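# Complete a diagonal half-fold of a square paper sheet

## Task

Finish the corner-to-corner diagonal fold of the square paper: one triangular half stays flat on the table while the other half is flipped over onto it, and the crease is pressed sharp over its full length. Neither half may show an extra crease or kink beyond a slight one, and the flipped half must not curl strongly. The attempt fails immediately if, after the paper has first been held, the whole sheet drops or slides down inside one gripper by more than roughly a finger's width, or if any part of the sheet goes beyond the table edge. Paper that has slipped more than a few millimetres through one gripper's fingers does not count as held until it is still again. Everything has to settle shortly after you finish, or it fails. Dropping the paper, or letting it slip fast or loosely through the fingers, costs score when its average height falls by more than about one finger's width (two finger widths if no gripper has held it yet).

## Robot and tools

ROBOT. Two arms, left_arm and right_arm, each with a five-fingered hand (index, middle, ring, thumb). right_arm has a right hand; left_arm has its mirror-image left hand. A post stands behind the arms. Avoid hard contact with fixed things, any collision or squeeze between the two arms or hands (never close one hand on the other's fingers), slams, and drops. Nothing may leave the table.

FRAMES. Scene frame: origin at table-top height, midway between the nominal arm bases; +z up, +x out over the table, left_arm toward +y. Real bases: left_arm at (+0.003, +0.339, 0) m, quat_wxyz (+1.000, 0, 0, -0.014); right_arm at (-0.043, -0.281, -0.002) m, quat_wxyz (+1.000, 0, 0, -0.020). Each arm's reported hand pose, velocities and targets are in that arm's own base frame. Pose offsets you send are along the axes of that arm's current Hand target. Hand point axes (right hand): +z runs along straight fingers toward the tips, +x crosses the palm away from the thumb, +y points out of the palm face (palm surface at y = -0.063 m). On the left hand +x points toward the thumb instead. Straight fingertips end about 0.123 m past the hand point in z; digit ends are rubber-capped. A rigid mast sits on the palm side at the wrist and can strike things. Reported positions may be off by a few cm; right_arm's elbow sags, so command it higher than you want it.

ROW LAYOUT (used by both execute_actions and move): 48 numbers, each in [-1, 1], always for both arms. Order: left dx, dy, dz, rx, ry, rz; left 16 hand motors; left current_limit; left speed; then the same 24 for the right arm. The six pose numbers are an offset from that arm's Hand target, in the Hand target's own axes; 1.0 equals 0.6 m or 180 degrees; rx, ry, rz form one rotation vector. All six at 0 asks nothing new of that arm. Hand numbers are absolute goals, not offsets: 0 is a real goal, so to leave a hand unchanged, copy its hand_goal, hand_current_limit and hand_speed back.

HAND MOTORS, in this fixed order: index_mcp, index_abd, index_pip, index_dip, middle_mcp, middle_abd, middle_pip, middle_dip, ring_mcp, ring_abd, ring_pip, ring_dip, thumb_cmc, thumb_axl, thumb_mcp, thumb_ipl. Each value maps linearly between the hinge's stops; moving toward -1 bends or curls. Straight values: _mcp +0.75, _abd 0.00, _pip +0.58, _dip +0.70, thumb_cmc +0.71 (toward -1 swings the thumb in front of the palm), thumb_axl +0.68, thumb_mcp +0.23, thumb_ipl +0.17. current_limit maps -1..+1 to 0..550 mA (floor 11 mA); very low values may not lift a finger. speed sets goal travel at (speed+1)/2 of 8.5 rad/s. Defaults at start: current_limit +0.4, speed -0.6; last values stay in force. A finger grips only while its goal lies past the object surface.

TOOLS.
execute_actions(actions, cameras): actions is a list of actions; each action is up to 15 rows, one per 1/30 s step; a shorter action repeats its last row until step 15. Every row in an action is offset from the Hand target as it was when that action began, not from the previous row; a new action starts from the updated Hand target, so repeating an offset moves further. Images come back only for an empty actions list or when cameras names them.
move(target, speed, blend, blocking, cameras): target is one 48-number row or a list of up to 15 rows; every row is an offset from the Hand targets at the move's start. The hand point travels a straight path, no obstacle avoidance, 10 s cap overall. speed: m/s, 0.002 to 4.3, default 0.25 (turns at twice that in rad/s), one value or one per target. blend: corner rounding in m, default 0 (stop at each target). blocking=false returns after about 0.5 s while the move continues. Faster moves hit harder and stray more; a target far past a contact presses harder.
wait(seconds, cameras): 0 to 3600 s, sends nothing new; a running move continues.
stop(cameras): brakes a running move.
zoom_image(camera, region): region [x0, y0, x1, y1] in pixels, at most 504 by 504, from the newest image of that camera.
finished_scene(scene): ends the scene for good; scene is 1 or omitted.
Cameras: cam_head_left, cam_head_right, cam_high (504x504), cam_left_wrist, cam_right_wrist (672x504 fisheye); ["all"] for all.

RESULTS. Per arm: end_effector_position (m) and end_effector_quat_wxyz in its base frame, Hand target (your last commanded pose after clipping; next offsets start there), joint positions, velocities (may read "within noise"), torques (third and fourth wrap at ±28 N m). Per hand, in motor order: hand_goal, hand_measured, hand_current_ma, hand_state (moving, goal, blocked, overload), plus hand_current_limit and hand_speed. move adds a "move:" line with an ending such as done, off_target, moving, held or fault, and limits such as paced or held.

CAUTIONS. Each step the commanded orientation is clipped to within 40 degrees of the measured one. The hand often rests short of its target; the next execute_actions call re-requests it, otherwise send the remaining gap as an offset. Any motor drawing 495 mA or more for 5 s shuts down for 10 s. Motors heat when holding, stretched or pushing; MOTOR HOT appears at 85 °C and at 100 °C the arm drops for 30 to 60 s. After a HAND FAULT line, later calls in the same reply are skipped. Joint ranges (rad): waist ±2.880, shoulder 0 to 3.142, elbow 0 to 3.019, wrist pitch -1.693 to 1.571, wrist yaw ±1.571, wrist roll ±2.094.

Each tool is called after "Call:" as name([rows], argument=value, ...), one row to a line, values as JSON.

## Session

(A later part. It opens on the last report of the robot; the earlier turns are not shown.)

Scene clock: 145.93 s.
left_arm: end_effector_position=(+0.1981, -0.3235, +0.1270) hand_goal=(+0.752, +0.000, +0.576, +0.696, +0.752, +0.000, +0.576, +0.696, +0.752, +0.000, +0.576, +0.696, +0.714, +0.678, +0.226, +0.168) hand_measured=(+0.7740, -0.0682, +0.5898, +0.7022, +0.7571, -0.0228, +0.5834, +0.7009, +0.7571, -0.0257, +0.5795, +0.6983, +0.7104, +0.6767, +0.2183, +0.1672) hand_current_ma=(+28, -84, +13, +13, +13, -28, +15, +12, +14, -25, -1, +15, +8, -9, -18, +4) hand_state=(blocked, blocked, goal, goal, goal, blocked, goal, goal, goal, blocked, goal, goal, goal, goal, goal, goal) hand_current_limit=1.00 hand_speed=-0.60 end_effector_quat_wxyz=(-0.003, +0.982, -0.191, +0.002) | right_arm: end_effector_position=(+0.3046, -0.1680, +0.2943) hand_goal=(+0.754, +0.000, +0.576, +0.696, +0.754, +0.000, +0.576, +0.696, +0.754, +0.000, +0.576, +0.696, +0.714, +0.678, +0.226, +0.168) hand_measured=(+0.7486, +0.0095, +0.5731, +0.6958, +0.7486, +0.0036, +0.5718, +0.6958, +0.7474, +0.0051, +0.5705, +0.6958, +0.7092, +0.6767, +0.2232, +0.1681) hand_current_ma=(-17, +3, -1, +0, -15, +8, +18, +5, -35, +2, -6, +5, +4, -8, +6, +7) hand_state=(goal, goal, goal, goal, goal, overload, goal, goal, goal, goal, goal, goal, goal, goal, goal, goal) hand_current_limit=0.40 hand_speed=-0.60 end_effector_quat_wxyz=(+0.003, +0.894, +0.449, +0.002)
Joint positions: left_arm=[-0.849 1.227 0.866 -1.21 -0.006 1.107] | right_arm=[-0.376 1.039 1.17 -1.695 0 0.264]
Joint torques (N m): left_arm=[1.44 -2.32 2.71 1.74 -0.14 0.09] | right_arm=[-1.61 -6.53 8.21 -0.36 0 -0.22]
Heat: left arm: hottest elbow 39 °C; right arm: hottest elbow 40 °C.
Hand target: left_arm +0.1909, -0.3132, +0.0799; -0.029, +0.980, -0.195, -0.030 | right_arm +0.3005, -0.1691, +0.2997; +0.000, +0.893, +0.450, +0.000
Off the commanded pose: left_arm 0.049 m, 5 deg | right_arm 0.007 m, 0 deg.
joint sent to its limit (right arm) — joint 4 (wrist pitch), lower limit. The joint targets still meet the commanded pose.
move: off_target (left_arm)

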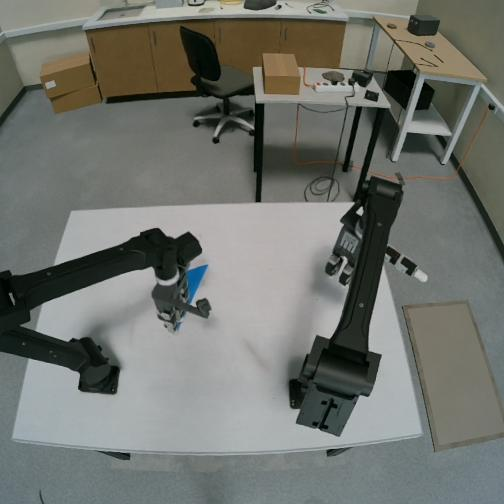

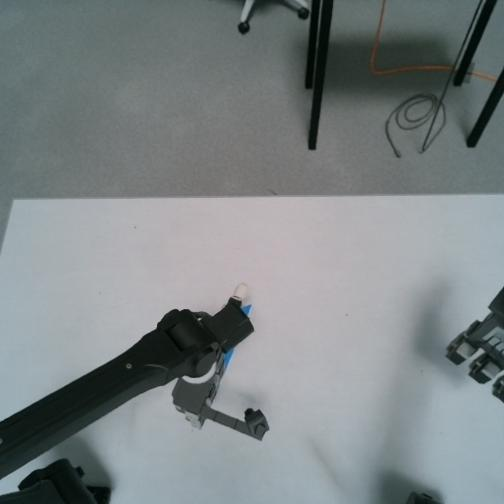

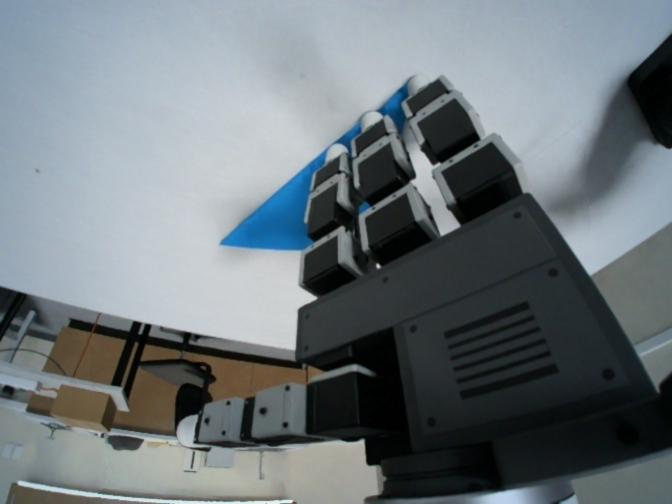

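Call:
move([
  [0.0265,0.02,-0.0947,-0.0188,0.0322,0,0.751,0,0.576,0.696,0.751,0,0.576,0.696,0.751,0,0.576,0.696,0.714,0.678,0.226,0.168,1.0,-0.6,0,0,0,0,0,0,0.754,0,0.576,0.696,0.754,0,0.576,0.696,0.754,0,0.576,0.696,0.714,0.678,0.226,0.168,0.4,-0.6],
  [0.0212,0.0167,-0.1695,-0.0188,0.0322,0,0.751,0,0.576,0.696,0.751,0,0.576,0.696,0.751,0,0.576,0.696,0.714,0.678,0.226,0.168,1.0,-0.6,0,0,0,0,0,0,0.754,0,0.576,0.696,0.754,0,0.576,0.696,0.754,0,0.576,0.696,0.714,0.678,0.226,0.168,0.4,-0.6],
], speed=0.13, blend=[0.003,0], cameras=["cam_head_right","cam_head_left","cam_left_wrist"])

Call:
zoom_image(camera="cam_left_wrist", region=[200, 0, 540, 255])

Call:
zoom_image(camera="cam_left_wrist", region=[300, 40, 440, 145])

Call:
zoom_image(camera="cam_head_left", region=[145, 265, 205, 345])

Scene clock: 147.67 s.
left_arm: end_effector_position=(+0.1995, -0.3262, +0.1650) hand_goal=(+0.752, +0.000, +0.576, +0.696, +0.752, +0.000, +0.576, +0.696, +0.752, +0.000, +0.576, +0.696, +0.714, +0.678, +0.226, +0.168) hand_measured=(+0.7486, -0.0023, +0.5744, +0.6958, +0.7498, -0.0008, +0.5718, +0.6920, +0.7486, -0.0023, +0.5718, +0.6971, +0.7104, +0.6767, +0.2193, +0.1681) hand_current_ma=(-11, +12, -3, +10, +4, -5, +0, +6, +7, -4, -15, +9, +2, -7, -15, +0) hand_state=(goal, goal, goal, goal, goal, goal, goal, goal, goal, goal, goal, goal, goal, goal, goal, goal) hand_current_limit=1.00 hand_speed=-0.60 end_effector_quat_wxyz=(+0.002, +0.982, -0.191, +0.004) | right_arm: end_effector_position=(+0.3046, -0.1680, +0.2943) hand_goal=(+0.754, +0.000, +0.576, +0.696, +0.754, +0.000, +0.576, +0.696, +0.754, +0.000, +0.576, +0.696, +0.714, +0.678, +0.226, +0.168) hand_measured=(+0.7498, +0.0080, +0.5731, +0.6958, +0.7486, +0.0036, +0.5718, +0.6958, +0.7486, +0.0051, +0.5718, +0.6958, +0.7079, +0.6777, +0.2232, +0.1672) hand_current_ma=(-18, -3, -22, -2, -4, +3, +3, +5, -31, +8, -17, -5, -7, -5, +0, +7) hand_state=(goal, goal, goal, goal, goal, overload, goal, goal, goal, goal, goal, goal, goal, goal, goal, goal) hand_current_limit=0.40 hand_speed=-0.60 end_effector_quat_wxyz=(+0.003, +0.894, +0.449, +0.002)
Joint positions: left_arm=[-0.849 1.196 0.944 -1.31 -0.002 1.107] | right_arm=[-0.376 1.039 1.17 -1.695 0 0.264]
Joint torques (N m): left_arm=[0.44 -7 10.21 -0.06 0.05 -0.04] | right_arm=[-1.55 -6.53 8.21 -0.36 -0.01 -0.21]
Heat: left arm: hottest elbow 39 °C; right arm: hottest elbow 40 °C.
Hand target: left_arm +0.2037, -0.3343, +0.1800; +0.010, +0.981, -0.195, +0.013 | right_arm +0.3005, -0.1691, +0.2997; +0.000, +0.893, +0.450, +0.000
Off the commanded pose: left_arm 0.017 m, 2 deg | right_arm 0.007 m, 0 deg.
joint sent to its limit (right arm) — joint 4 (wrist pitch), lower limit. The joint targets still meet the commanded pose.
move: off_target (left_arm)
Images, in order (width x height): cam_head_left 504x504, cam_head_right 504x504, cam_left_wrist 672x504.

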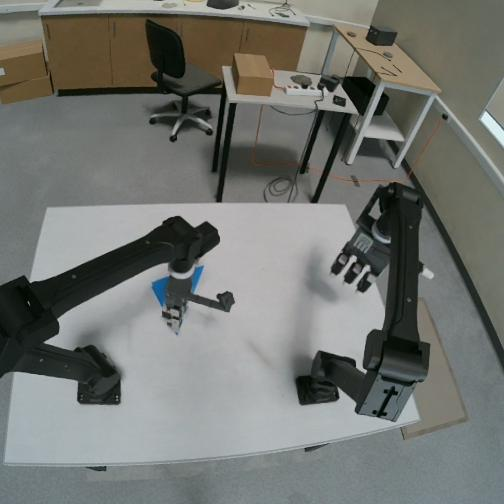

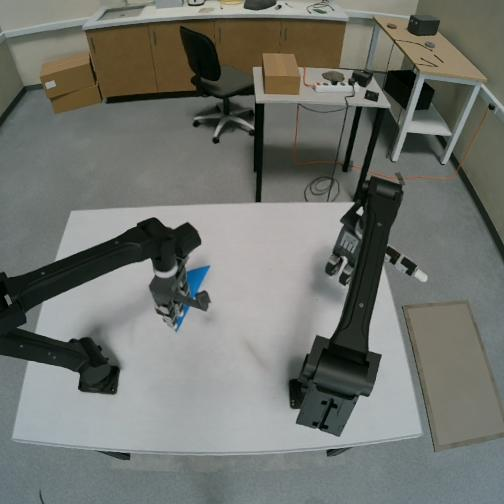

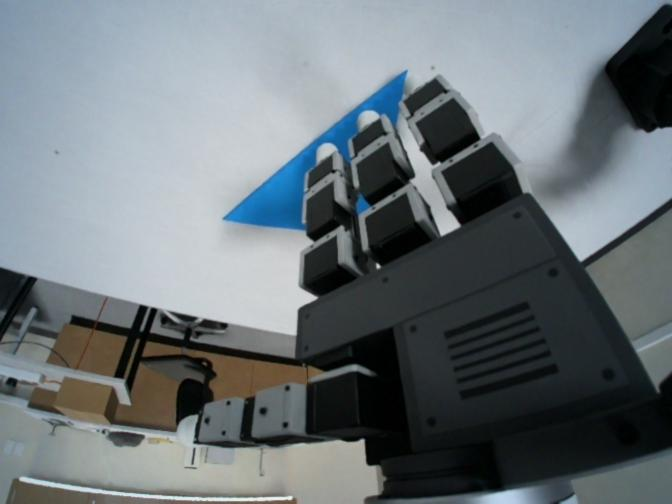

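Scaled by 1.482 from the camera's image (finer frame: 960x720).

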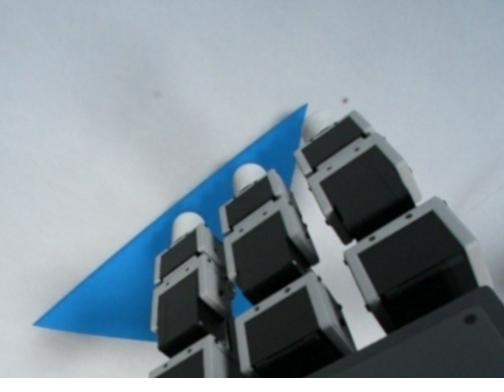

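Scaled by 3.600 from the camera's image (finer frame: 960x720).

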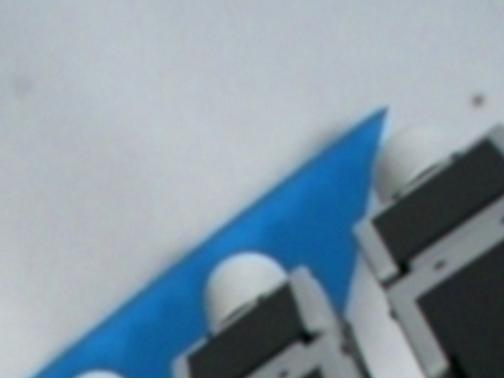

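Scaled by 6.300 from the camera's image (finer frame: 720x720).

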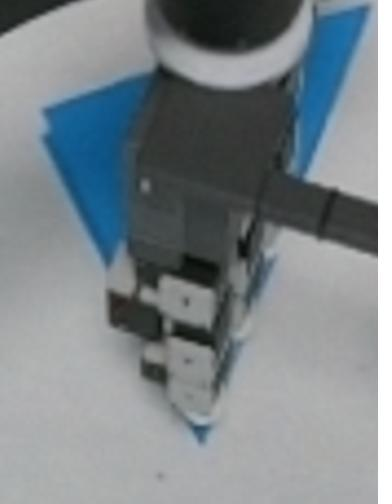

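Call:
move([
  [0.0118,0,0.0003,0,0,0.0078,0.751,0,0.576,0.696,0.751,0,0.576,0.696,0.751,0,0.576,0.696,0.714,0.678,0.226,0.168,1.0,-0.6,0,0,0,0,0,0,0.754,0,0.576,0.696,0.754,0,0.576,0.696,0.754,0,0.576,0.696,0.714,0.678,0.226,0.168,0.4,-0.6],
  [-0.0262,-0.0265,0.1658,0.0188,-0.0322,0.0078,0.751,0,0.576,0.696,0.751,0,0.576,0.696,0.751,0,0.576,0.696,0.714,0.678,0.226,0.168,1.0,-0.6,0,0,0,0,0,0,0.754,0,0.576,0.696,0.754,0,0.576,0.696,0.754,0,0.576,0.696,0.714,0.678,0.226,0.168,0.4,-0.6],
  [0.0097,-0.001,0.0753,0,0,0.0078,0.751,0,0.576,0.696,0.751,0,0.576,0.696,0.751,0,0.576,0.696,0.714,0.678,0.226,0.168,1.0,-0.6,0,0,0,0,0,0,0.754,0,0.576,0.696,0.754,0,0.576,0.696,0.754,0,0.576,0.696,0.714,0.678,0.226,0.168,0.4,-0.6],
  [0.0118,0,0.0003,0,0,0.0078,0.751,0,0.576,0.696,0.751,0,0.576,0.696,0.751,0,0.576,0.696,0.714,0.678,0.226,0.168,1.0,-0.6,0,0,0,0,0,0,0.754,0,0.576,0.696,0.754,0,0.576,0.696,0.754,0,0.576,0.696,0.714,0.678,0.226,0.168,0.4,-0.6],
], speed=0.13, blend=[0.003,0,0.003,0], cameras=["cam_head_right","cam_head_left","cam_left_wrist"])

Call:
zoom_image(camera="cam_left_wrist", region=[200, 0, 540, 255])

Call:
zoom_image(camera="cam_head_left", region=[145, 265, 205, 345])

Scene clock: 150.80 s.
left_arm: end_effector_position=(+0.2028, -0.3310, +0.1653) hand_goal=(+0.752, +0.000, +0.576, +0.696, +0.752, +0.000, +0.576, +0.696, +0.752, +0.000, +0.576, +0.696, +0.714, +0.678, +0.226, +0.168) hand_measured=(+0.7450, -0.0037, +0.5731, +0.6958, +0.7486, -0.0023, +0.5718, +0.6983, +0.7486, +0.0036, +0.5718, +0.6945, +0.7117, +0.6777, +0.2183, +0.1672) hand_current_ma=(-14, +7, -11, +0, +11, -17, -7, +8, +8, +0, -13, +14, +1, -3, -15, +0) hand_state=(goal, goal, goal, goal, goal, goal, goal, goal, goal, goal, goal, goal, goal, goal, goal, goal) hand_current_limit=1.00 hand_speed=-0.60 end_effector_quat_wxyz=(+0.002, +0.978, -0.207, +0.004) | right_arm: end_effector_position=(+0.3046, -0.1680, +0.2943) hand_goal=(+0.754, +0.000, +0.576, +0.696, +0.754, +0.000, +0.576, +0.696, +0.754, +0.000, +0.576, +0.696, +0.714, +0.678, +0.226, +0.168) hand_measured=(+0.7498, +0.0095, +0.5731, +0.6971, +0.7498, +0.0036, +0.5718, +0.6958, +0.7474, +0.0065, +0.5705, +0.6958, +0.7079, +0.6777, +0.2242, +0.1681) hand_current_ma=(-22, +11, -4, -9, -1, +3, -8, -4, -13, +20, -15, -1, +1, -3, -1, +1) hand_state=(goal, goal, goal, goal, goal, overload, goal, goal, goal, goal, goal, goal, goal, goal, goal, goal) hand_current_limit=0.40 hand_speed=-0.60 end_effector_quat_wxyz=(+0.003, +0.894, +0.449, +0.002)
Joint positions: left_arm=[-0.845 1.218 0.962 -1.306 -0.002 1.143] | right_arm=[-0.376 1.039 1.17 -1.695 0 0.264]
Joint torques (N m): left_arm=[1.49 -7.71 10.17 -0.03 0 0] | right_arm=[-1.61 -6.65 8.18 -0.36 0 -0.21]
Heat: left arm: hottest elbow 39 °C; right arm: hottest elbow 40 °C.
Hand target: left_arm +0.2102, -0.3370, +0.1801; +0.010, +0.978, -0.207, +0.014 | right_arm +0.3005, -0.1691, +0.2997; +0.000, +0.893, +0.450, +0.000
Off the commanded pose: left_arm 0.018 m, 1 deg | right_arm 0.007 m, 0 deg.
joint sent to its limit (right arm) — joint 4 (wrist pitch), lower limit. The joint targets still meet the commanded pose.
move: off_target (left_arm)
Images, in order (width x height): cam_head_left 504x504, cam_head_right 504x504, cam_left_wrist 672x504.

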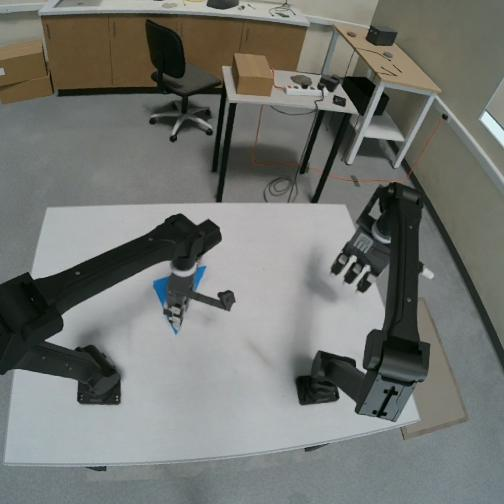

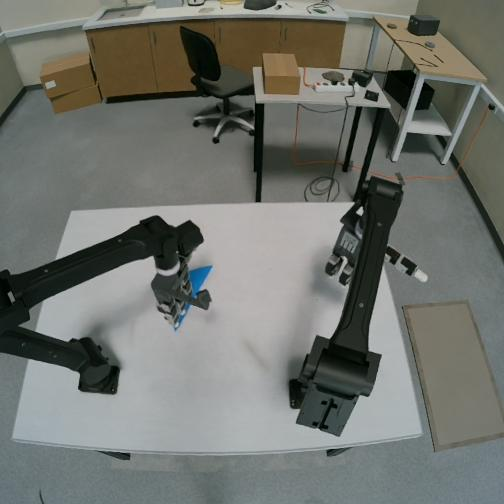

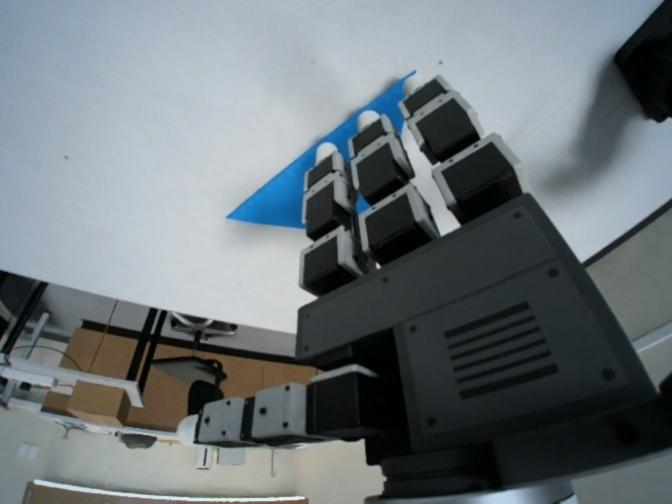

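Scaled by 1.482 from the camera's image (finer frame: 960x720).

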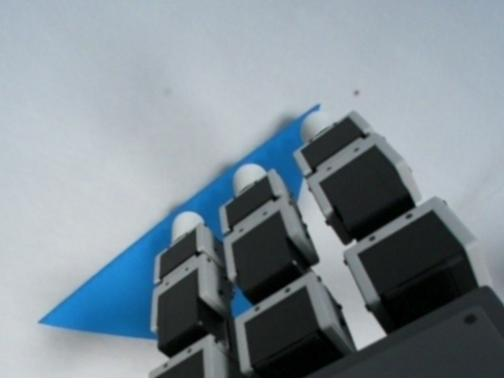

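Scaled by 6.300 from the camera's image (finer frame: 720x720).

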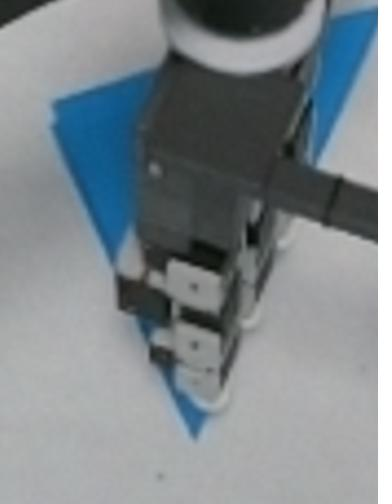

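Call:
move([
  [0.0098,0.0005,0.0003,0,0,0.0133,0.771,0,0.576,0.696,0.771,0,0.576,0.696,0.771,0,0.576,0.696,0.714,0.678,0.226,0.168,1.0,-0.6,0,0,0,0,0,0,0.754,0,0.576,0.696,0.754,0,0.576,0.696,0.754,0,0.576,0.696,0.714,0.678,0.226,0.168,0.4,-0.6],
  [-0.0292,-0.0252,0.1653,0.0188,-0.0322,0.0133,0.771,0,0.576,0.696,0.771,0,0.576,0.696,0.771,0,0.576,0.696,0.714,0.678,0.226,0.168,1.0,-0.6,0,0,0,0,0,0,0.754,0,0.576,0.696,0.754,0,0.576,0.696,0.754,0,0.576,0.696,0.714,0.678,0.226,0.168,0.4,-0.6],
  [0.0075,-0.0005,0.0753,0,0,0.0133,0.771,0,0.576,0.696,0.771,0,0.576,0.696,0.771,0,0.576,0.696,0.714,0.678,0.226,0.168,1.0,-0.6,0,0,0,0,0,0,0.754,0,0.576,0.696,0.754,0,0.576,0.696,0.754,0,0.576,0.696,0.714,0.678,0.226,0.168,0.4,-0.6],
  [0.0098,0.0005,0.0003,0,0,0.0133,0.771,0,0.576,0.696,0.771,0,0.576,0.696,0.771,0,0.576,0.696,0.714,0.678,0.226,0.168,1.0,-0.6,0,0,0,0,0,0,0.754,0,0.576,0.696,0.754,0,0.576,0.696,0.754,0,0.576,0.696,0.714,0.678,0.226,0.168,0.4,-0.6],
], speed=0.13, blend=[0.003,0,0.003,0], cameras=["cam_head_right","cam_head_left","cam_left_wrist"])

Call:
zoom_image(camera="cam_left_wrist", region=[200, 0, 540, 255])

Call:
zoom_image(camera="cam_head_left", region=[145, 265, 205, 345])

Scene clock: 154.60 s.
left_arm: end_effector_position=(+0.2077, -0.3339, +0.1652) hand_goal=(+0.772, +0.000, +0.576, +0.696, +0.772, +0.000, +0.576, +0.696, +0.772, +0.000, +0.576, +0.696, +0.714, +0.678, +0.226, +0.168) hand_measured=(+0.7655, -0.0037, +0.5731, +0.6971, +0.7679, -0.0008, +0.5718, +0.6983, +0.7667, +0.0021, +0.5718, +0.6983, +0.7117, +0.6767, +0.2183, +0.1672) hand_current_ma=(-27, +16, -10, +2, +5, -10, -10, +12, -2, -5, -3, +5, -1, -2, -10, +5) hand_state=(goal, goal, goal, goal, goal, goal, goal, goal, goal, goal, goal, goal, goal, goal, goal, goal) hand_current_limit=1.00 hand_speed=-0.60 end_effector_quat_wxyz=(+0.001, +0.974, -0.227, +0.004) | right_arm: end_effector_position=(+0.3046, -0.1680, +0.2943) hand_goal=(+0.754, +0.000, +0.576, +0.696, +0.754, +0.000, +0.576, +0.696, +0.754, +0.000, +0.576, +0.696, +0.714, +0.678, +0.226, +0.168) hand_measured=(+0.7498, +0.0095, +0.5731, +0.6958, +0.7486, +0.0051, +0.5718, +0.6971, +0.7486, +0.0051, +0.5705, +0.6958, +0.7092, +0.6777, +0.2232, +0.1672) hand_current_ma=(-27, -1, +2, +6, -3, +11, +9, -12, -30, +12, -16, +9, -5, +2, -18, +6) hand_state=(goal, goal, goal, goal, goal, overload, goal, goal, goal, goal, goal, goal, goal, goal, goal, goal) hand_current_limit=0.40 hand_speed=-0.60 end_effector_quat_wxyz=(+0.003, +0.894, +0.449, +0.002)
Joint positions: left_arm=[-0.833 1.241 0.981 -1.303 -0.002 1.196] | right_arm=[-0.376 1.039 1.17 -1.695 0 0.264]
Joint torques (N m): left_arm=[1.49 -8.06 10.24 -0.05 0.02 0.01] | right_arm=[-1.67 -6.59 8.2 -0.38 0 -0.21]
Heat: left arm: hottest elbow 39 °C; right arm: hottest elbow 40 °C.
Hand target: left_arm +0.2155, -0.3396, +0.1799; +0.009, +0.974, -0.228, +0.014 | right_arm +0.3005, -0.1691, +0.2997; +0.000, +0.893, +0.450, +0.000
Off the commanded pose: left_arm 0.018 m, 1 deg | right_arm 0.007 m, 0 deg.
joint sent to its limit (right arm) — joint 4 (wrist pitch), lower limit. The joint targets still meet the commanded pose.
move: off_target (left_arm); blend cut to 0 m at target 1
Images, in order (width x height): cam_head_left 504x504, cam_head_right 504x504, cam_left_wrist 672x504.

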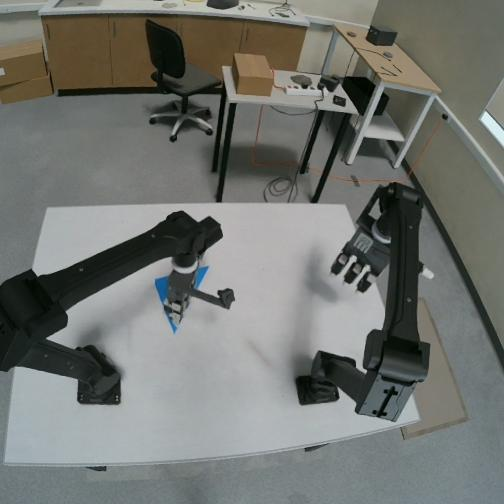

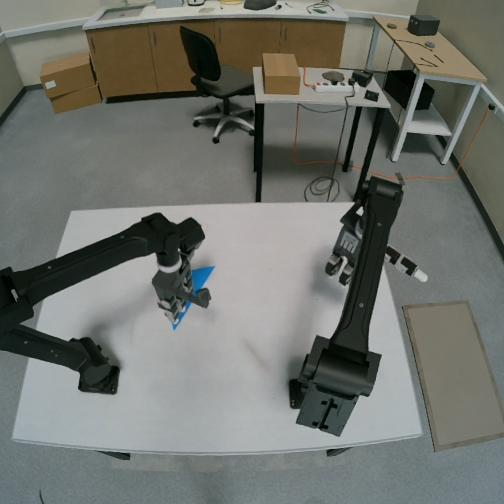

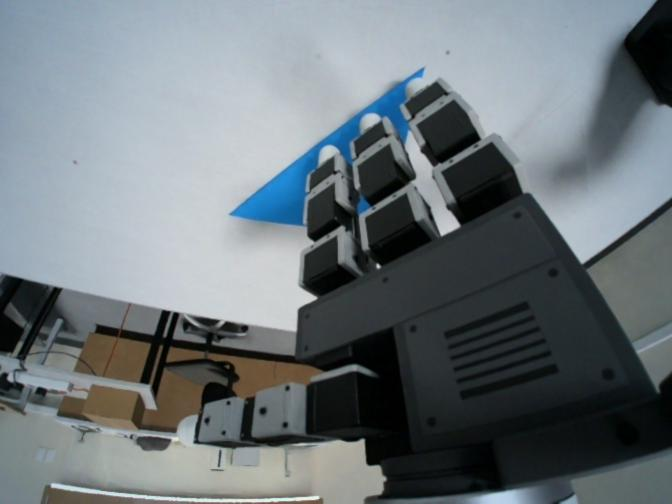

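Scaled by 1.482 from the camera's image (finer frame: 960x720).

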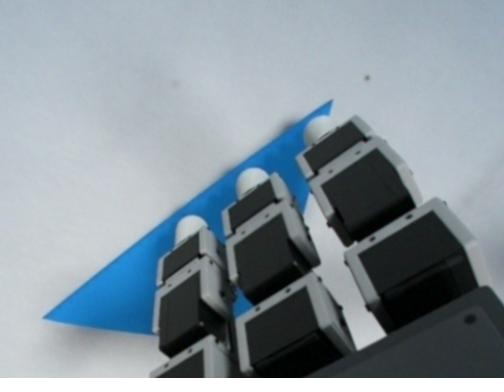

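Scaled by 6.300 from the camera's image (finer frame: 720x720).

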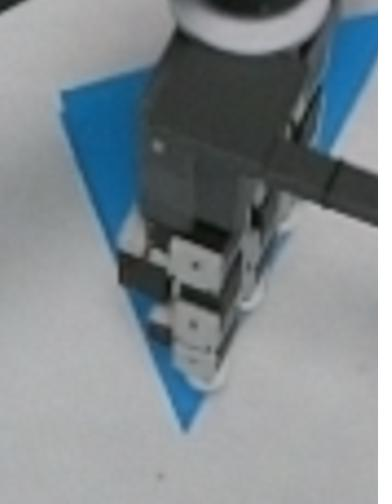

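Call:
move([
  [0.0217,0.0008,0.0006,0,0,0.0122,0.785,0,0.576,0.696,0.785,0,0.576,0.696,0.785,0,0.576,0.696,0.714,0.678,0.226,0.168,1.0,-0.6,0,0,0,0,0,0,0.754,0,0.576,0.696,0.754,0,0.576,0.696,0.754,0,0.576,0.696,0.714,0.678,0.226,0.168,0.4,-0.6],
  [0.0062,-0.0087,0.0333,0.0043,-0.0097,0.0122,0.785,0,0.576,0.696,0.785,0,0.576,0.696,0.785,0,0.576,0.696,0.714,0.678,0.226,0.168,1.0,-0.6,0,0,0,0,0,0,0.754,0,0.576,0.696,0.754,0,0.576,0.696,0.754,0,0.576,0.696,0.714,0.678,0.226,0.168,0.4,-0.6],
  [-0.0183,-0.023,0.1658,0.0188,-0.0322,0.0122,0.785,0,0.576,0.696,0.785,0,0.576,0.696,0.785,0,0.576,0.696,0.714,0.678,0.226,0.168,1.0,-0.6,0,0,0,0,0,0,0.754,0,0.576,0.696,0.754,0,0.576,0.696,0.754,0,0.576,0.696,0.714,0.678,0.226,0.168,0.4,-0.6],
  [0.0193,0,0.0757,0,0,0.0122,0.785,0,0.576,0.696,0.785,0,0.576,0.696,0.785,0,0.576,0.696,0.714,0.678,0.226,0.168,1.0,-0.6,0,0,0,0,0,0,0.754,0,0.576,0.696,0.754,0,0.576,0.696,0.754,0,0.576,0.696,0.714,0.678,0.226,0.168,0.4,-0.6],
  [0.0217,0.0008,0.0006,0,0,0.0122,0.785,0,0.576,0.696,0.785,0,0.576,0.696,0.785,0,0.576,0.696,0.714,0.678,0.226,0.168,1.0,-0.6,0,0,0,0,0,0,0.754,0,0.576,0.696,0.754,0,0.576,0.696,0.754,0,0.576,0.696,0.714,0.678,0.226,0.168,0.4,-0.6],
], speed=0.13, blend=[0.003,0,0,0.003,0], cameras=["cam_head_right","cam_head_left","cam_left_wrist"])

Call:
zoom_image(camera="cam_left_wrist", region=[200, 0, 540, 255])

Call:
zoom_image(camera="cam_head_left", region=[145, 265, 205, 345])

Scene clock: 158.10 s.
left_arm: end_effector_position=(+0.2195, -0.3399, +0.1652) hand_goal=(+0.786, +0.000, +0.576, +0.696, +0.786, +0.000, +0.576, +0.696, +0.786, +0.000, +0.576, +0.696, +0.714, +0.678, +0.226, +0.168) hand_measured=(+0.7812, -0.0023, +0.5744, +0.6945, +0.7824, -0.0008, +0.5718, +0.6971, +0.7824, +0.0036, +0.5705, +0.6983, +0.7117, +0.6767, +0.2173, +0.1672) hand_current_ma=(-10, +10, -4, +1, +4, -19, -5, +9, +11, -12, -10, +13, +3, +1, -22, -3) hand_state=(goal, goal, goal, goal, goal, goal, goal, goal, goal, goal, goal, goal, goal, goal, goal, goal) hand_current_limit=1.00 hand_speed=-0.60 end_effector_quat_wxyz=(+0.002, +0.970, -0.244, +0.003) | right_arm: end_effector_position=(+0.3046, -0.1680, +0.2943) hand_goal=(+0.754, +0.000, +0.576, +0.696, +0.754, +0.000, +0.576, +0.696, +0.754, +0.000, +0.576, +0.696, +0.714, +0.678, +0.226, +0.168) hand_measured=(+0.7498, +0.0095, +0.5731, +0.6958, +0.7498, +0.0036, +0.5718, +0.6958, +0.7474, +0.0065, +0.5705, +0.6958, +0.7092, +0.6777, +0.2232, +0.1672) hand_current_ma=(-14, +0, -11, +8, -2, +7, +3, -1, -17, +11, -22, +10, +6, -7, -12, +2) hand_state=(goal, goal, goal, goal, goal, overload, goal, goal, goal, goal, goal, goal, goal, goal, goal, goal) hand_current_limit=0.40 hand_speed=-0.60 end_effector_quat_wxyz=(+0.003, +0.894, +0.449, +0.002)
Joint positions: left_arm=[-0.814 1.283 1.016 -1.298 -0.001 1.251] | right_arm=[-0.376 1.039 1.17 -1.695 0 0.264]
Joint torques (N m): left_arm=[1.2 -8.47 10.24 -0.08 0.02 0.02] | right_arm=[-1.61 -6.53 8.2 -0.36 -0.01 -0.21]
Heat: left arm: hottest elbow 40 °C; right arm: hottest elbow 40 °C.
Hand target: left_arm +0.2268, -0.3459, +0.1799; +0.009, +0.969, -0.246, +0.014 | right_arm +0.3005, -0.1691, +0.2997; +0.000, +0.893, +0.450, +0.000
Off the commanded pose: left_arm 0.018 m, 2 deg | right_arm 0.007 m, 0 deg.
joint sent to its limit (right arm) — joint 4 (wrist pitch), lower limit. The joint targets still meet the commanded pose.
move: off_target (left_arm)
Images, in order (width x height): cam_head_left 504x504, cam_head_right 504x504, cam_left_wrist 672x504.

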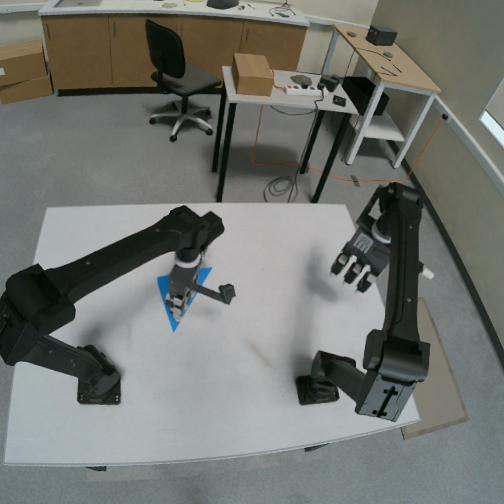

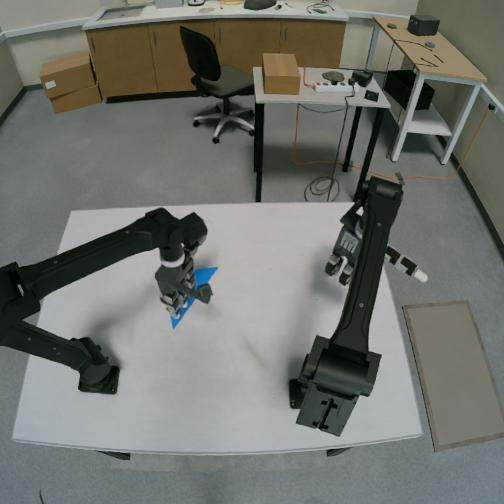

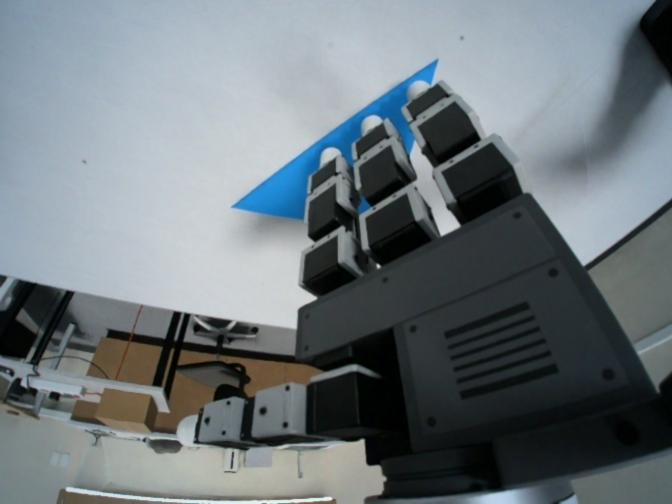

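Scaled by 1.482 from the camera's image (finer frame: 960x720).

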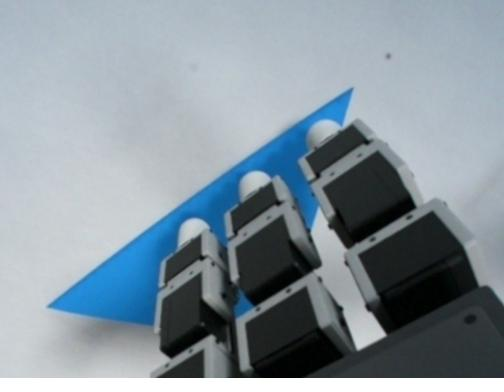

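Scaled by 6.300 from the camera's image (finer frame: 720x720).

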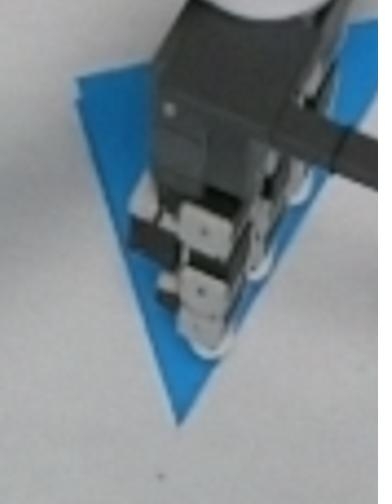

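Call:
move([
  [-0.0208,-0.0013,-0.0007,0,0,0.0228,0.752,0,0.576,0.696,0.752,0,0.576,0.696,0.752,0,0.576,0.696,0.714,0.678,0.226,0.168,1.0,-0.6,0,0,0,0,0,0,0.754,0,0.576,0.696,0.754,0,0.576,0.696,0.754,0,0.576,0.696,0.714,0.678,0.226,0.168,0.4,-0.6],
  [-0.0367,-0.0103,0.032,0.0043,-0.0097,0.0228,0.752,0,0.576,0.696,0.752,0,0.576,0.696,0.752,0,0.576,0.696,0.714,0.678,0.226,0.168,1.0,-0.6,0,0,0,0,0,0,0.754,0,0.576,0.696,0.754,0,0.576,0.696,0.754,0,0.576,0.696,0.714,0.678,0.226,0.168,0.4,-0.6],
], speed=0.13, blend=[0.003,0], cameras=["cam_head_right","cam_left_wrist"])

Call:
zoom_image(camera="cam_left_wrist", region=[200, 0, 540, 255])

Scene clock: 159.80 s.
left_arm: end_effector_position=(+0.2080, -0.3320, +0.1588) hand_goal=(+0.752, +0.000, +0.576, +0.696, +0.752, +0.000, +0.576, +0.696, +0.752, +0.000, +0.576, +0.696, +0.714, +0.678, +0.226, +0.168) hand_measured=(+0.7498, +0.0007, +0.5731, +0.6932, +0.7498, -0.0023, +0.5718, +0.6920, +0.7498, +0.0021, +0.5718, +0.6945, +0.7142, +0.6767, +0.2183, +0.1672) hand_current_ma=(-14, +3, -9, +12, +18, -4, +0, +1, +0, -6, -10, +11, -1, -3, -15, +0) hand_state=(goal, goal, goal, goal, goal, goal, goal, goal, goal, goal, goal, goal, goal, goal, goal, goal) hand_current_limit=1.00 hand_speed=-0.60 end_effector_quat_wxyz=(-0.003, +0.960, -0.279, -0.003) | right_arm: end_effector_position=(+0.3046, -0.1680, +0.2943) hand_goal=(+0.754, +0.000, +0.576, +0.696, +0.754, +0.000, +0.576, +0.696, +0.754, +0.000, +0.576, +0.696, +0.714, +0.678, +0.226, +0.168) hand_measured=(+0.7498, +0.0095, +0.5731, +0.6958, +0.7486, +0.0036, +0.5731, +0.6958, +0.7474, +0.0051, +0.5718, +0.6958, +0.7079, +0.6767, +0.2232, +0.1681) hand_current_ma=(-22, +8, -10, -5, -10, +1, -11, -3, -18, +13, -16, +13, -4, +0, -6, -3) hand_state=(goal, goal, goal, goal, goal, overload, goal, goal, goal, goal, goal, goal, goal, goal, goal, goal) hand_current_limit=0.40 hand_speed=-0.60 end_effector_quat_wxyz=(+0.003, +0.894, +0.449, +0.002)
Joint positions: left_arm=[-0.814 1.275 0.994 -1.299 -0.002 1.322] | right_arm=[-0.376 1.039 1.17 -1.695 0 0.264]
Joint torques (N m): left_arm=[1.26 -8.82 7.45 0.46 -0.08 0.05] | right_arm=[-1.61 -6.59 8.2 -0.38 0 -0.22]
Heat: left arm: hottest elbow 40 °C; right arm: hottest elbow 40 °C.
Hand target: left_arm +0.2109, -0.3304, +0.1600; -0.002, +0.960, -0.281, +0.001 | right_arm +0.3005, -0.1691, +0.2997; +0.000, +0.893, +0.450, +0.000
Off the commanded pose: left_arm 0.003 m, 1 deg | right_arm 0.007 m, 0 deg.
joint sent to its limit (right arm) — joint 4 (wrist pitch), lower limit. The joint targets still meet the commanded pose.
move: done

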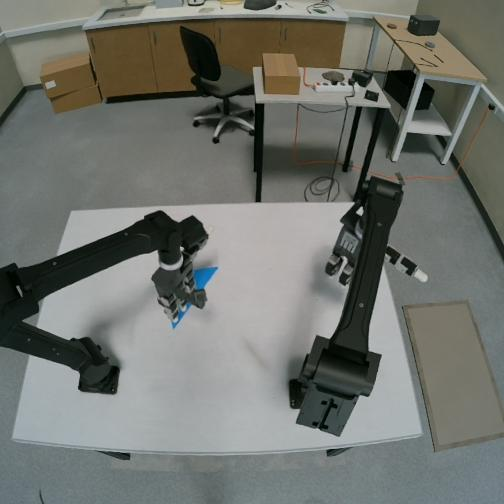

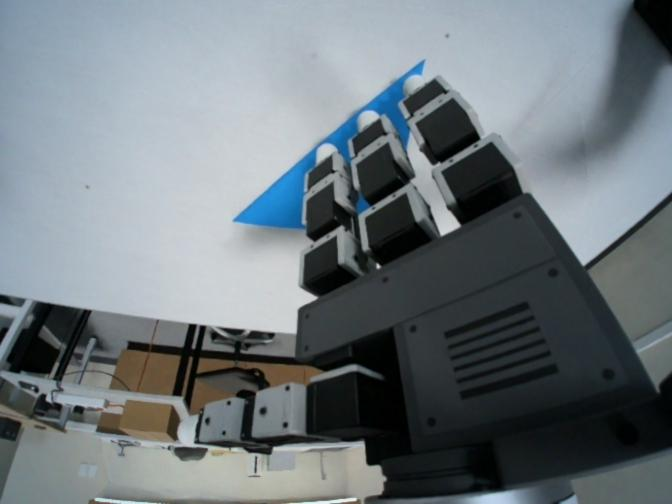

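Scaled by 1.482 from the camera's image (finer frame: 960x720).

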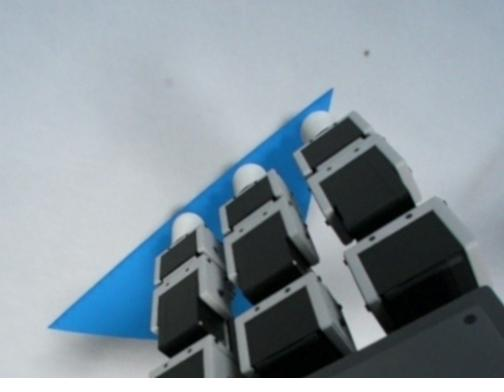

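Call:
execute_actions([
  [[0,0,0,0,0,0,0.770,0,0.576,0.696,0.770,0,0.576,0.696,0.770,0,0.576,0.696,0.714,0.678,0.226,0.168,1.0,-0.6,0,0,0,0,0,0,0.754,0,0.576,0.696,0.754,0,0.576,0.696,0.754,0,0.576,0.696,0.714,0.678,0.226,0.168,0.4,-0.6]],
], cameras=["cam_left_wrist","cam_head_left"])

Scene clock: 161.70 s.
left_arm: end_effector_position=(+0.2080, -0.3319, +0.1588) hand_goal=(+0.770, +0.000, +0.576, +0.696, +0.770, +0.000, +0.576, +0.696, +0.770, +0.000, +0.576, +0.696, +0.714, +0.678, +0.226, +0.168) hand_measured=(+0.7631, +0.0021, +0.5731, +0.6932, +0.7631, -0.0023, +0.5731, +0.6920, +0.7631, +0.0021, +0.5718, +0.6945, +0.7129, +0.6767, +0.2183, +0.1672) hand_current_ma=(-20, +13, -6, +14, +4, -10, -9, +8, -2, -4, -9, +11, +4, -11, -23, +7) hand_state=(goal, goal, goal, goal, goal, goal, goal, goal, goal, goal, goal, goal, goal, goal, goal, goal) hand_current_limit=1.00 hand_speed=-0.60 end_effector_quat_wxyz=(-0.003, +0.960, -0.279, -0.003) | right_arm: end_effector_position=(+0.3046, -0.1680, +0.2943) hand_goal=(+0.754, +0.000, +0.576, +0.696, +0.754, +0.000, +0.576, +0.696, +0.754, +0.000, +0.576, +0.696, +0.714, +0.678, +0.226, +0.168) hand_measured=(+0.7498, +0.0095, +0.5731, +0.6971, +0.7486, +0.0036, +0.5731, +0.6958, +0.7486, +0.0051, +0.5705, +0.6958, +0.7079, +0.6767, +0.2232, +0.1672) hand_current_ma=(-27, +8, -12, -5, -14, +8, +5, +8, -21, +26, -1, +6, +0, +11, +9, +4) hand_state=(goal, goal, goal, goal, goal, overload, goal, goal, goal, goal, goal, goal, goal, goal, goal, goal) hand_current_limit=0.40 hand_speed=-0.60 end_effector_quat_wxyz=(+0.003, +0.894, +0.449, +0.002)
Joint positions: left_arm=[-0.814 1.275 0.994 -1.299 -0.003 1.323] | right_arm=[-0.376 1.039 1.17 -1.695 0 0.264]
Joint torques (N m): left_arm=[1.44 -8.59 7.53 0.51 -0.09 0.06] | right_arm=[-1.67 -6.59 8.2 -0.36 -0.01 -0.21]
Heat: left arm: hottest elbow 39 °C; right arm: hottest elbow 40 °C.
Hand target: left_arm +0.2109, -0.3304, +0.1600; -0.002, +0.960, -0.281, +0.001 | right_arm +0.3005, -0.1691, +0.2997; +0.000, +0.893, +0.450, +0.000
Off the commanded pose: left_arm 0.003 m, 1 deg | right_arm 0.007 m, 0 deg.
joint sent to its limit (right arm) — joint 4 (wrist pitch), lower limit. The joint targets still meet the commanded pose.
Images, in order (width x height): cam_head_left 504x504, cam_left_wrist 672x504.

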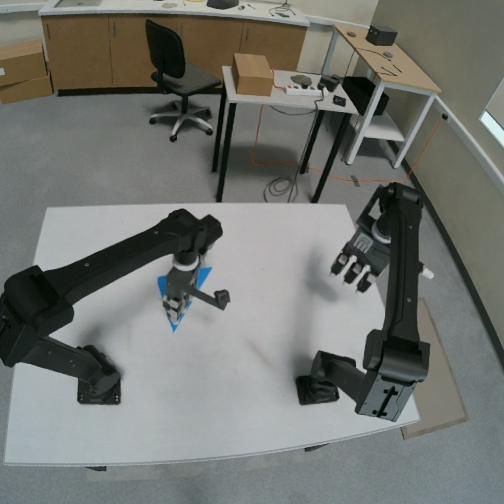

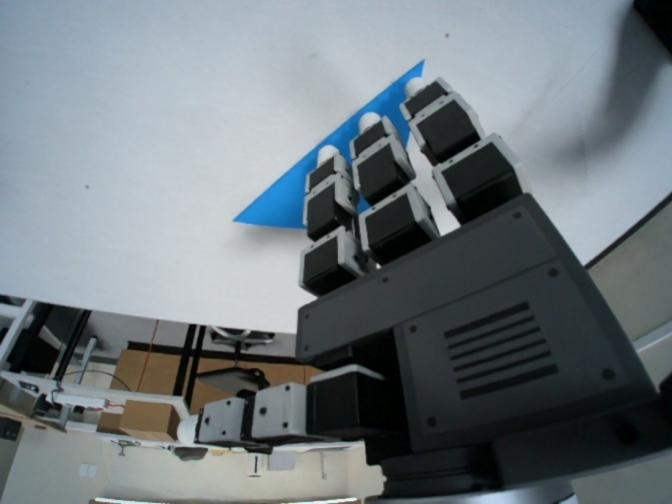

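Call:
move(target=[-0.0215,-0.01037,0.1333,0.0145,-0.0225,0,0.770,0,0.576,0.696,0.770,0,0.576,0.696,0.770,0,0.576,0.696,0.714,0.678,0.226,0.168,1.0,-0.6,0,0,0,0,0,0,0.754,0,0.576,0.696,0.754,0,0.576,0.696,0.754,0,0.576,0.696,0.714,0.678,0.226,0.168,0.4,-0.6], speed=0.12, cameras=["cam_left_wrist"])

Scene clock: 163.50 s.
left_arm: end_effector_position=(+0.2102, -0.3291, +0.1267) hand_goal=(+0.770, +0.000, +0.576, +0.696, +0.770, +0.000, +0.576, +0.696, +0.770, +0.000, +0.576, +0.696, +0.714, +0.678, +0.226, +0.168) hand_measured=(+0.7691, -0.0711, +0.5821, +0.7009, +0.7643, -0.0272, +0.5757, +0.6996, +0.7643, -0.0066, +0.5731, +0.6958, +0.7104, +0.6767, +0.2183, +0.1672) hand_current_ma=(-7, -81, -6, +14, +3, -44, +2, +11, +5, -13, -11, +13, -4, -3, -11, +2) hand_state=(goal, blocked, goal, goal, goal, blocked, goal, goal, goal, goal, goal, goal, goal, goal, goal, goal) hand_current_limit=1.00 hand_speed=-0.60 end_effector_quat_wxyz=(-0.009, +0.960, -0.279, +0.008) | right_arm: end_effector_position=(+0.3046, -0.1680, +0.2943) hand_goal=(+0.754, +0.000, +0.576, +0.696, +0.754, +0.000, +0.576, +0.696, +0.754, +0.000, +0.576, +0.696, +0.714, +0.678, +0.226, +0.168) hand_measured=(+0.7486, +0.0109, +0.5731, +0.6958, +0.7486, +0.0036, +0.5731, +0.6958, +0.7486, +0.0065, +0.5705, +0.6958, +0.7092, +0.6777, +0.2232, +0.1672) hand_current_ma=(-19, +3, -23, -5, -7, +11, +0, -8, -18, +14, -23, +12, -2, +0, -13, -23) hand_state=(goal, goal, goal, goal, goal, overload, goal, goal, goal, goal, goal, goal, goal, goal, goal, goal) hand_current_limit=0.40 hand_speed=-0.60 end_effector_quat_wxyz=(+0.003, +0.894, +0.449, +0.002)
Joint positions: left_arm=[-0.814 1.293 0.924 -1.198 -0.023 1.323] | right_arm=[-0.376 1.039 1.17 -1.695 0 0.264]
Joint torques (N m): left_arm=[1.55 -3.25 2.95 1.55 -0.4 -0.02] | right_arm=[-1.55 -6.53 8.18 -0.38 0 -0.21]
Heat: left arm: hottest elbow 39 °C; right arm: hottest elbow 40 °C.
Hand target: left_arm +0.2036, -0.3180, +0.0801; -0.033, +0.959, -0.281, -0.026 | right_arm +0.3005, -0.1691, +0.2997; +0.000, +0.893, +0.450, +0.000
Off the commanded pose: left_arm 0.048 m, 5 deg | right_arm 0.007 m, 0 deg.
joint sent to its limit (right arm) — joint 4 (wrist pitch), lower limit. The joint targets still meet the commanded pose.
move: off_target (left_arm)

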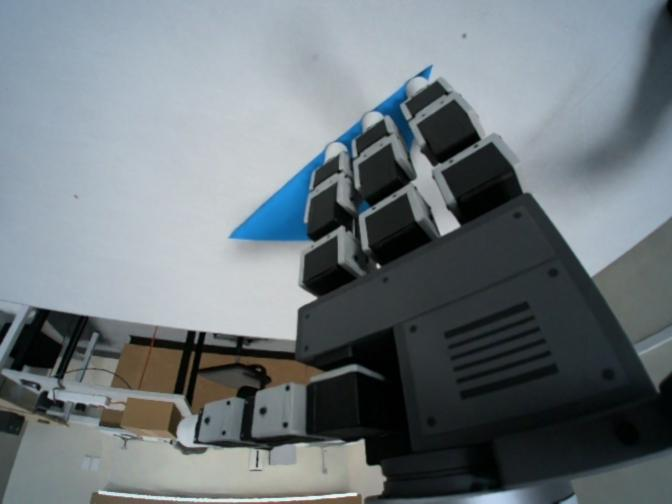

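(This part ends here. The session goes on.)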